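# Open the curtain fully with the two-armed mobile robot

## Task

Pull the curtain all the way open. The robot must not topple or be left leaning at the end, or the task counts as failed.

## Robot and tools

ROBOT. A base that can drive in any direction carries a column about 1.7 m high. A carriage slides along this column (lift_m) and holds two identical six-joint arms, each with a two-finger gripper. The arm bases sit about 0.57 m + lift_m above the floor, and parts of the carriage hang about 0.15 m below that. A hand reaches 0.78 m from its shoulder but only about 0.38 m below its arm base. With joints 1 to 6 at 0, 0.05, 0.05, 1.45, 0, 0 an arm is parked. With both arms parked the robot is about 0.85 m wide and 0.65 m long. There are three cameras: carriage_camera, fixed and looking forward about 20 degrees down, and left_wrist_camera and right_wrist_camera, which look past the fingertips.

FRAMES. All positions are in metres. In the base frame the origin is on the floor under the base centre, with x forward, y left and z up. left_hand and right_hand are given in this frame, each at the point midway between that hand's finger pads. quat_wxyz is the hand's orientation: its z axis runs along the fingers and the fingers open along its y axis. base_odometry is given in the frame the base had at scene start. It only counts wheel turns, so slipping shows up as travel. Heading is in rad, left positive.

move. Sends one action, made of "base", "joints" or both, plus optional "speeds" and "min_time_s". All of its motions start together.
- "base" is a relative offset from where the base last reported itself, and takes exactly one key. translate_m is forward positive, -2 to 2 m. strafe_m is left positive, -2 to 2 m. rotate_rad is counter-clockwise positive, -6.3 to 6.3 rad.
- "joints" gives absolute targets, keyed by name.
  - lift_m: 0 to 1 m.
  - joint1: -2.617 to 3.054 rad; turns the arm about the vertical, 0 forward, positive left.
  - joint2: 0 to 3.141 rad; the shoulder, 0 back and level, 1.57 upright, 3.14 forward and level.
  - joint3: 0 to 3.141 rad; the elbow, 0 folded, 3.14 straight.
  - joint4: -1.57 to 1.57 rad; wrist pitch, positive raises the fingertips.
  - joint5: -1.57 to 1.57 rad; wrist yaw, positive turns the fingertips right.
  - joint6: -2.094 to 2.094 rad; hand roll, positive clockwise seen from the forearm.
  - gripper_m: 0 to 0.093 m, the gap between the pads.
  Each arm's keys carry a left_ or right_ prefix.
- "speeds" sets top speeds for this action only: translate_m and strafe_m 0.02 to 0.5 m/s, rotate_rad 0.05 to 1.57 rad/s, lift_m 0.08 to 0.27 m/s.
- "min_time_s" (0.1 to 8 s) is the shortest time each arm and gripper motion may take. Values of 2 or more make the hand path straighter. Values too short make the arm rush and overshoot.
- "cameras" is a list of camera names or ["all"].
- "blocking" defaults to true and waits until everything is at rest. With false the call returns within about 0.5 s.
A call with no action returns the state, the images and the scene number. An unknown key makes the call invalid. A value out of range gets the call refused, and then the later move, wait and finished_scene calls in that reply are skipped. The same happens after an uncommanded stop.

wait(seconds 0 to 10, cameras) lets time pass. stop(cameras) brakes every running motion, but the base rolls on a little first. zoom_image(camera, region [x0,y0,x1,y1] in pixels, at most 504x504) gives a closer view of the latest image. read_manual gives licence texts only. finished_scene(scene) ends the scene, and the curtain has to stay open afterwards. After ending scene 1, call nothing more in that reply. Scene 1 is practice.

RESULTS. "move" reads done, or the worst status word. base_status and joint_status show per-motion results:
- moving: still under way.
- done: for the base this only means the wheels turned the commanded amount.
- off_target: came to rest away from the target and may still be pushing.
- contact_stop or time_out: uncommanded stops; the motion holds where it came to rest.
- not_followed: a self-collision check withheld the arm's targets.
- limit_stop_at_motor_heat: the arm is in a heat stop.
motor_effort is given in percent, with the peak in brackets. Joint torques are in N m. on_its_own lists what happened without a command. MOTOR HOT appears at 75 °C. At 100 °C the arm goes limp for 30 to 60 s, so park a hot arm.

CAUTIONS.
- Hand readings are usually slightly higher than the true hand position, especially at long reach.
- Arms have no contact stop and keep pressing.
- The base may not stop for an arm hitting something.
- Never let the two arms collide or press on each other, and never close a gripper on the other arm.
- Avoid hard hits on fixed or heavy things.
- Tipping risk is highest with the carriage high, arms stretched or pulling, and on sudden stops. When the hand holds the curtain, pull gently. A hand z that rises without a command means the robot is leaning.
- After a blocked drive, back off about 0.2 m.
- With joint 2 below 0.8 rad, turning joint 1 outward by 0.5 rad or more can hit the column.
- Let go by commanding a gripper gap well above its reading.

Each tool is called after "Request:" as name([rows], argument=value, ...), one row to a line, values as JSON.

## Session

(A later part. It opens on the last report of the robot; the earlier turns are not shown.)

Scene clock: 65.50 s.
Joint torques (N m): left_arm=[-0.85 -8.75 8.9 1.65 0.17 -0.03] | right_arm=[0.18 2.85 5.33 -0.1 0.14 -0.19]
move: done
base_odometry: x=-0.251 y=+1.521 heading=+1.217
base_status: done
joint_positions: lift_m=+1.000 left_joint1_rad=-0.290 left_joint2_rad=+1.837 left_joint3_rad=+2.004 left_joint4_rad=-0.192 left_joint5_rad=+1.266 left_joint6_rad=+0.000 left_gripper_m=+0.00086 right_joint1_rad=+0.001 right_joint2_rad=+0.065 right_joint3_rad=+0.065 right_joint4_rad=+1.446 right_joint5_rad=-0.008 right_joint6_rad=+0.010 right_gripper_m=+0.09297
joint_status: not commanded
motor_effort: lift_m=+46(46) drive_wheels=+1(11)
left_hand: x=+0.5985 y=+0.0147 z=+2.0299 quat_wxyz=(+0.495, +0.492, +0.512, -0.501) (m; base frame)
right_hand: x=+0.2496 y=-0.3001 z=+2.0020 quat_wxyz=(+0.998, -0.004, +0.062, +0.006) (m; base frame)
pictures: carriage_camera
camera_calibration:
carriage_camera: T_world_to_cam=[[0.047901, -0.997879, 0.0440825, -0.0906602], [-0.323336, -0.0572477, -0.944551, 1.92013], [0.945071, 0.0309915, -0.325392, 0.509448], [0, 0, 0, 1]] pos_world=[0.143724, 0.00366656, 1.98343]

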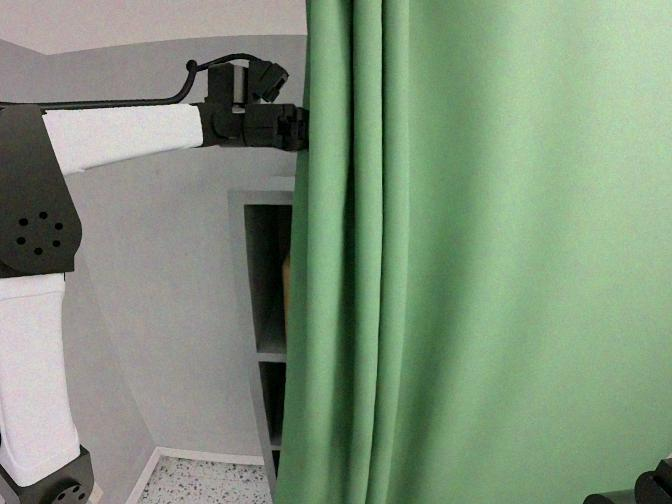

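Request:
move(base={"strafe_m": -1.2}, speeds={"strafe_m": 0.25}, cameras=["carriage_camera", "left_wrist_camera"])

Scene clock: 71.77 s.
Joint torques (N m): left_arm=[-3.86 -8.77 7.75 1.3 1.12 0.19] | right_arm=[0.13 2.69 5.31 -0.14 0.1 -0.21]
move: done
base_odometry: x=+0.874 y=+1.106 heading=+1.217
base_status: done
joint_positions: lift_m=+1.000 left_joint1_rad=-0.255 left_joint2_rad=+1.837 left_joint3_rad=+2.017 left_joint4_rad=-0.158 left_joint5_rad=+1.173 left_joint6_rad=-0.023 left_gripper_m=+0.00086 right_joint1_rad=+0.001 right_joint2_rad=+0.065 right_joint3_rad=+0.065 right_joint4_rad=+1.446 right_joint5_rad=-0.008 right_joint6_rad=+0.010 right_gripper_m=+0.09297
joint_status: not commanded
motor_effort: lift_m=+46(46) drive_wheels=+3(13)
left_hand: x=+0.6232 y=+0.0302 z=+2.0394 quat_wxyz=(+0.536, +0.460, +0.533, -0.466) (m; base frame)
right_hand: x=+0.2496 y=-0.3001 z=+2.0020 quat_wxyz=(+0.998, -0.004, +0.062, +0.006) (m; base frame)
pictures: carriage_camera, left_wrist_camera
camera_calibration:
carriage_camera: T_world_to_cam=[[0.047901, -0.997879, 0.0440825, -0.0906602], [-0.323336, -0.0572477, -0.944551, 1.92013], [0.945071, 0.0309915, -0.325392, 0.509448], [0, 0, 0, 1]] pos_world=[0.143724, 0.00366656, 1.98343]
left_wrist_camera: T_world_to_cam=[[-0.980953, -0.193785, 0.013395, 0.595591], [-0.122964, 0.566109, -0.815107, 1.72701], [0.150373, -0.801229, -0.579155, 1.23448], [0, 0, 0, 1]] pos_world=[0.610976, 0.126838, 2.11468]

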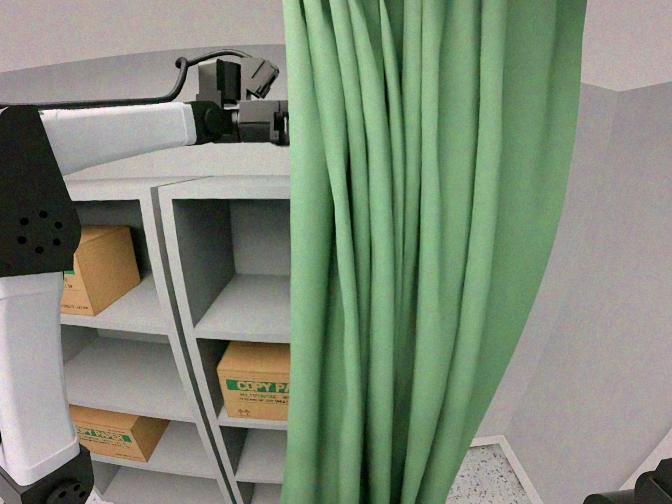

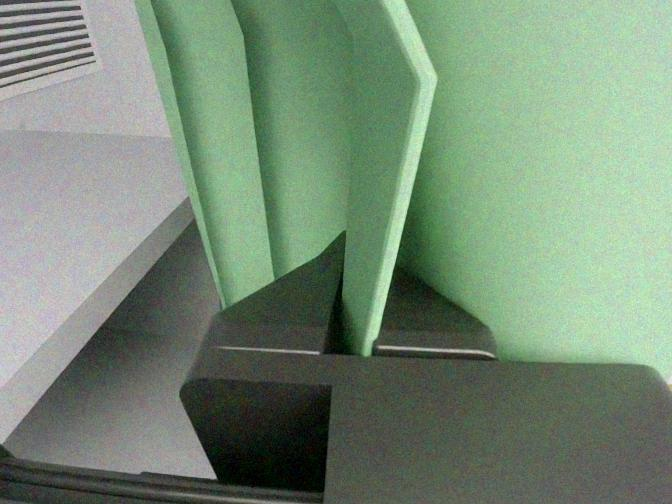

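Request:
move(base={"strafe_m": -0.2}, speeds={"strafe_m": 0.15}, cameras=["carriage_camera"])

Scene clock: 74.23 s.
Joint torques (N m): left_arm=[-4.66 -8.8 7.51 1.2 1.36 0.31] | right_arm=[-0.02 2.84 5.27 -0.11 0.12 -0.2]
move: done
base_odometry: x=+1.062 y=+1.036 heading=+1.217
base_status: done
joint_positions: lift_m=+1.000 left_joint1_rad=-0.246 left_joint2_rad=+1.837 left_joint3_rad=+2.020 left_joint4_rad=-0.148 left_joint5_rad=+1.151 left_joint6_rad=-0.034 left_gripper_m=+0.00086 right_joint1_rad=+0.000 right_joint2_rad=+0.065 right_joint3_rad=+0.065 right_joint4_rad=+1.446 right_joint5_rad=-0.008 right_joint6_rad=+0.010 right_gripper_m=+0.09297
joint_status: not commanded
motor_effort: lift_m=+46(46) drive_wheels=+2(10)
left_hand: x=+0.6291 y=+0.0345 z=+2.0420 quat_wxyz=(+0.545, +0.451, +0.538, -0.458) (m; base frame)
right_hand: x=+0.2496 y=-0.3001 z=+2.0020 quat_wxyz=(+0.998, -0.004, +0.062, +0.005) (m; base frame)
pictures: carriage_camera
camera_calibration:
carriage_camera: T_world_to_cam=[[0.047901, -0.997879, 0.0440825, -0.0906602], [-0.323336, -0.0572477, -0.944551, 1.92013], [0.945071, 0.0309915, -0.325392, 0.509448], [0, 0, 0, 1]] pos_world=[0.143724, 0.00366656, 1.98343]

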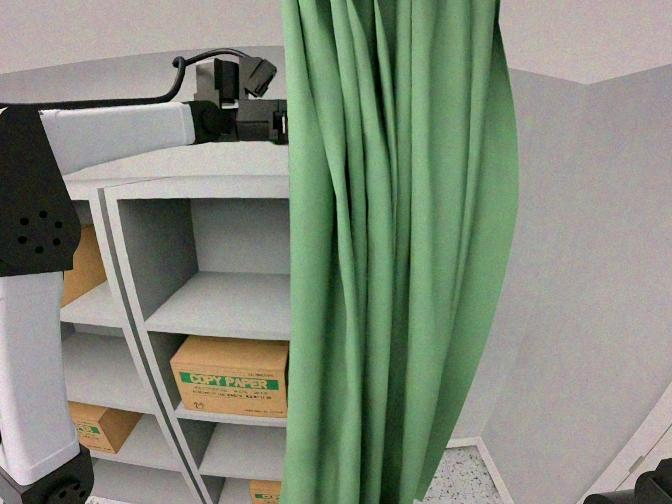

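Request:
move(base={"strafe_m": -0.09}, speeds={"strafe_m": 0.1}, cameras=["carriage_camera"])

Scene clock: 75.97 s.
Joint torques (N m): left_arm=[-6.57 -8.76 7.21 1.1 1.58 0.48] | right_arm=[0.21 2.77 5.29 -0.12 0.12 -0.22]
move: done
base_odometry: x=+1.147 y=+1.005 heading=+1.218
base_status: done
joint_positions: lift_m=+1.000 left_joint1_rad=-0.224 left_joint2_rad=+1.837 left_joint3_rad=+2.024 left_joint4_rad=-0.141 left_joint5_rad=+1.129 left_joint6_rad=-0.049 left_gripper_m=+0.00086 right_joint1_rad=+0.000 right_joint2_rad=+0.065 right_joint3_rad=+0.065 right_joint4_rad=+1.446 right_joint5_rad=-0.008 right_joint6_rad=+0.010 right_gripper_m=+0.09297
joint_status: not commanded
motor_effort: lift_m=+46(46) drive_wheels=+4(12)
left_hand: x=+0.6381 y=+0.0445 z=+2.0444 quat_wxyz=(+0.555, +0.436, +0.548, -0.449) (m; base frame)
right_hand: x=+0.2496 y=-0.3001 z=+2.0020 quat_wxyz=(+0.998, -0.004, +0.062, +0.005) (m; base frame)
pictures: carriage_camera
camera_calibration:
carriage_camera: T_world_to_cam=[[0.047901, -0.997879, 0.0440825, -0.0906602], [-0.323336, -0.0572477, -0.944551, 1.92013], [0.945071, 0.0309915, -0.325392, 0.509448], [0, 0, 0, 1]] pos_world=[0.143724, 0.00366656, 1.98343]

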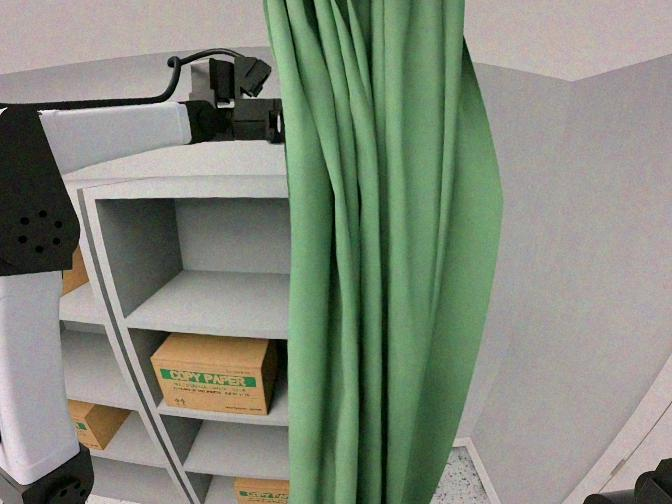

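Request:
move(base={"strafe_m": -0.05}, speeds={"strafe_m": 0.1}, cameras=["carriage_camera"])

Scene clock: 77.43 s.
Joint torques (N m): left_arm=[-9.11 -8.66 6.31 1.03 1.81 0.65] | right_arm=[0.21 2.8 5.2 -0.12 0.1 -0.16]
move: done
base_odometry: x=+1.193 y=+0.988 heading=+1.218
base_status: done
joint_positions: lift_m=+1.000 left_joint1_rad=-0.194 left_joint2_rad=+1.837 left_joint3_rad=+2.034 left_joint4_rad=-0.130 left_joint5_rad=+1.106 left_joint6_rad=-0.066 left_gripper_m=+0.00086 right_joint1_rad=+0.000 right_joint2_rad=+0.065 right_joint3_rad=+0.065 right_joint4_rad=+1.446 right_joint5_rad=-0.008 right_joint6_rad=+0.010 right_gripper_m=+0.09297
joint_status: not commanded
motor_effort: lift_m=+46(46) drive_wheels=+4(12)
left_hand: x=+0.6483 y=+0.0585 z=+2.0504 quat_wxyz=(+0.570, +0.420, +0.555, -0.436) (m; base frame)
right_hand: x=+0.2496 y=-0.3001 z=+2.0020 quat_wxyz=(+0.998, -0.004, +0.062, +0.005) (m; base frame)
pictures: carriage_camera
camera_calibration:
carriage_camera: T_world_to_cam=[[0.047901, -0.997879, 0.0440825, -0.0906602], [-0.323336, -0.0572477, -0.944551, 1.92013], [0.945071, 0.0309915, -0.325392, 0.509448], [0, 0, 0, 1]] pos_world=[0.143724, 0.00366656, 1.98343]

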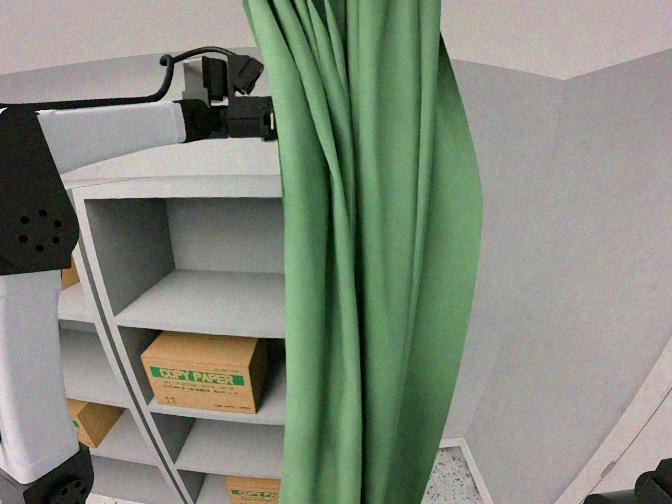

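Request:
move(base={"strafe_m": 0.07}, speeds={"strafe_m": 0.1})

Request:
move(joints={"left_gripper_m": 0.093}, min_time_s=1.0, cameras=["carriage_camera", "left_wrist_camera"])

Request:
move(base={"strafe_m": 0.2}, speeds={"strafe_m": 0.1}, cameras=["carriage_camera", "left_wrist_camera"])

Scene clock: 79.10 s.
Joint torques (N m): left_arm=[-5.3 -8.76 6.3 1.45 1.28 0.57] | right_arm=[0.17 2.73 5.24 -0.11 0.13 -0.18]
move: done
base_odometry: x=+1.128 y=+1.012 heading=+1.218
base_status: done
joint_positions: lift_m=+1.000 left_joint1_rad=-0.238 left_joint2_rad=+1.837 left_joint3_rad=+2.034 left_joint4_rad=-0.168 left_joint5_rad=+1.157 left_joint6_rad=-0.058 left_gripper_m=+0.00086 right_joint1_rad=+0.000 right_joint2_rad=+0.065 right_joint3_rad=+0.065 right_joint4_rad=+1.446 right_joint5_rad=-0.008 right_joint6_rad=+0.010 right_gripper_m=+0.09297
joint_status: not commanded
motor_effort: lift_m=+46(46) drive_wheels=+3(8)
left_hand: x=+0.6286 y=+0.0378 z=+2.0441 quat_wxyz=(+0.537, +0.443, +0.546, -0.466) (m; base frame)
right_hand: x=+0.2496 y=-0.3001 z=+2.0020 quat_wxyz=(+0.998, -0.004, +0.062, +0.005) (m; base frame)
pictures: none

Scene clock: 80.40 s.
Joint torques (N m): left_arm=[-4.04 -9.55 6.34 1.73 0.94 0.12] | right_arm=[0.06 2.84 5.42 -0.11 0.1 -0.19]
move: done
base_odometry: x=+1.128 y=+1.012 heading=+1.218
base_status: not commanded
joint_positions: lift_m=+1.000 left_joint1_rad=-0.253 left_joint2_rad=+1.845 left_joint3_rad=+2.034 left_joint4_rad=-0.194 left_joint5_rad=+1.191 left_joint6_rad=-0.016 left_gripper_m=+0.09286 right_joint1_rad=+0.000 right_joint2_rad=+0.065 right_joint3_rad=+0.065 right_joint4_rad=+1.446 right_joint5_rad=-0.008 right_joint6_rad=+0.010 right_gripper_m=+0.09297
joint_status: all done
motor_effort: lift_m=+46(46) drive_wheels=+3(4)
left_hand: x=+0.6217 y=+0.0301 z=+2.0369 quat_wxyz=(+0.525, +0.462, +0.536, -0.472) (m; base frame)
right_hand: x=+0.2496 y=-0.3001 z=+2.0020 quat_wxyz=(+0.998, -0.004, +0.062, +0.005) (m; base frame)
pictures: carriage_camera, left_wrist_camera
camera_calibration:
carriage_camera: T_world_to_cam=[[0.047901, -0.997879, 0.0440825, -0.0906602], [-0.323336, -0.0572477, -0.944551, 1.92013], [0.945071, 0.0309915, -0.325392, 0.509448], [0, 0, 0, 1]] pos_world=[0.143724, 0.00366656, 1.98343]
left_wrist_camera: T_world_to_cam=[[-0.983496, -0.178274, 0.0308743, 0.5597], [-0.129558, 0.574814, -0.807962, 1.71408], [0.126292, -0.798628, -0.588425, 1.26693], [0, 0, 0, 1]] pos_world=[0.612532, 0.126309, 2.11312]

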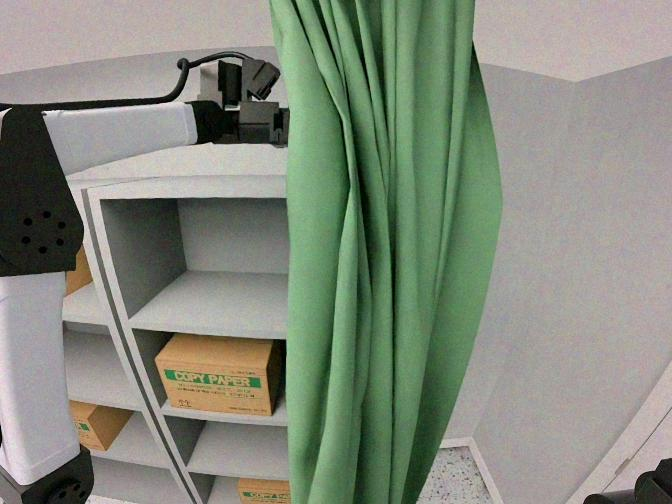

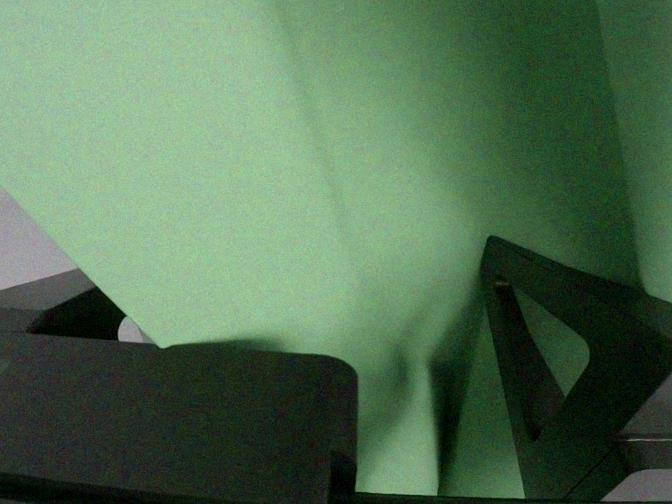

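Scene clock: 83.10 s.
Joint torques (N m): left_arm=[-0.32 -10.07 6.34 1.81 0.18 0.01] | right_arm=[0.27 2.91 5.27 -0.15 0.1 -0.16]
move: done
base_odometry: x=+0.940 y=+1.082 heading=+1.218
base_status: done
joint_positions: lift_m=+1.000 left_joint1_rad=-0.295 left_joint2_rad=+1.851 left_joint3_rad=+2.034 left_joint4_rad=-0.205 left_joint5_rad=+1.263 left_joint6_rad=-0.006 left_gripper_m=+0.09291 right_joint1_rad=+0.000 right_joint2_rad=+0.065 right_joint3_rad=+0.065 right_joint4_rad=+1.446 right_joint5_rad=-0.008 right_joint6_rad=+0.010 right_gripper_m=+0.09297
joint_status: not commanded
motor_effort: lift_m=+46(46) drive_wheels=+2(11)
left_hand: x=+0.5992 y=+0.0121 z=+2.0333 quat_wxyz=(+0.495, +0.492, +0.512, -0.502) (m; base frame)
right_hand: x=+0.2496 y=-0.3001 z=+2.0020 quat_wxyz=(+0.998, -0.004, +0.062, +0.005) (m; base frame)
pictures: carriage_camera, left_wrist_camera
camera_calibration:
carriage_camera: T_world_to_cam=[[0.047901, -0.997879, 0.0440825, -0.0906602], [-0.323336, -0.0572477, -0.944551, 1.92013], [0.945071, 0.0309915, -0.325392, 0.509448], [0, 0, 0, 1]] pos_world=[0.143724, 0.00366656, 1.98343]
left_wrist_camera: T_world_to_cam=[[-0.997225, -0.0648701, 0.0365329, 0.529738], [-0.0678313, 0.589401, -0.804988, 1.67535], [0.0306871, -0.805232, -0.592165, 1.31824], [0, 0, 0, 1]] pos_world=[0.601456, 0.108405, 2.1099]

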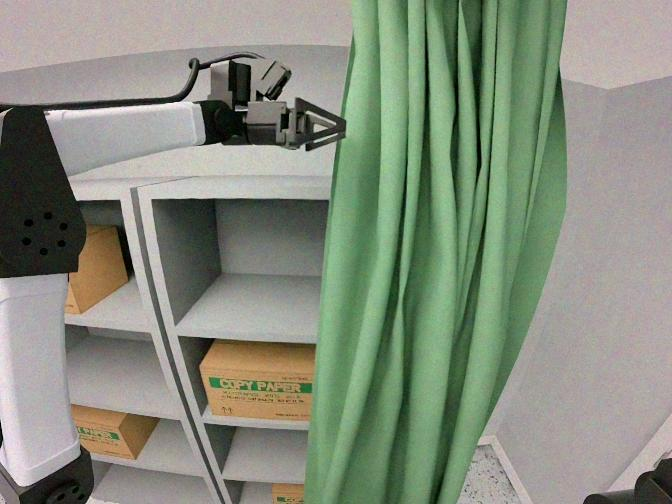

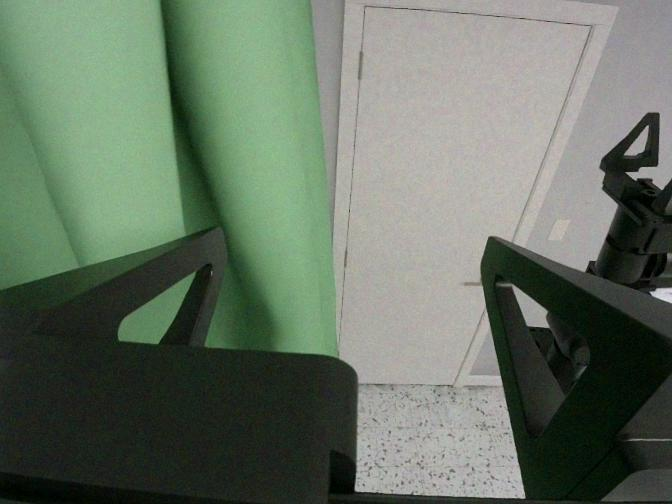

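Request:
finished_scene(scene=2)

The scene is finished: the task was done.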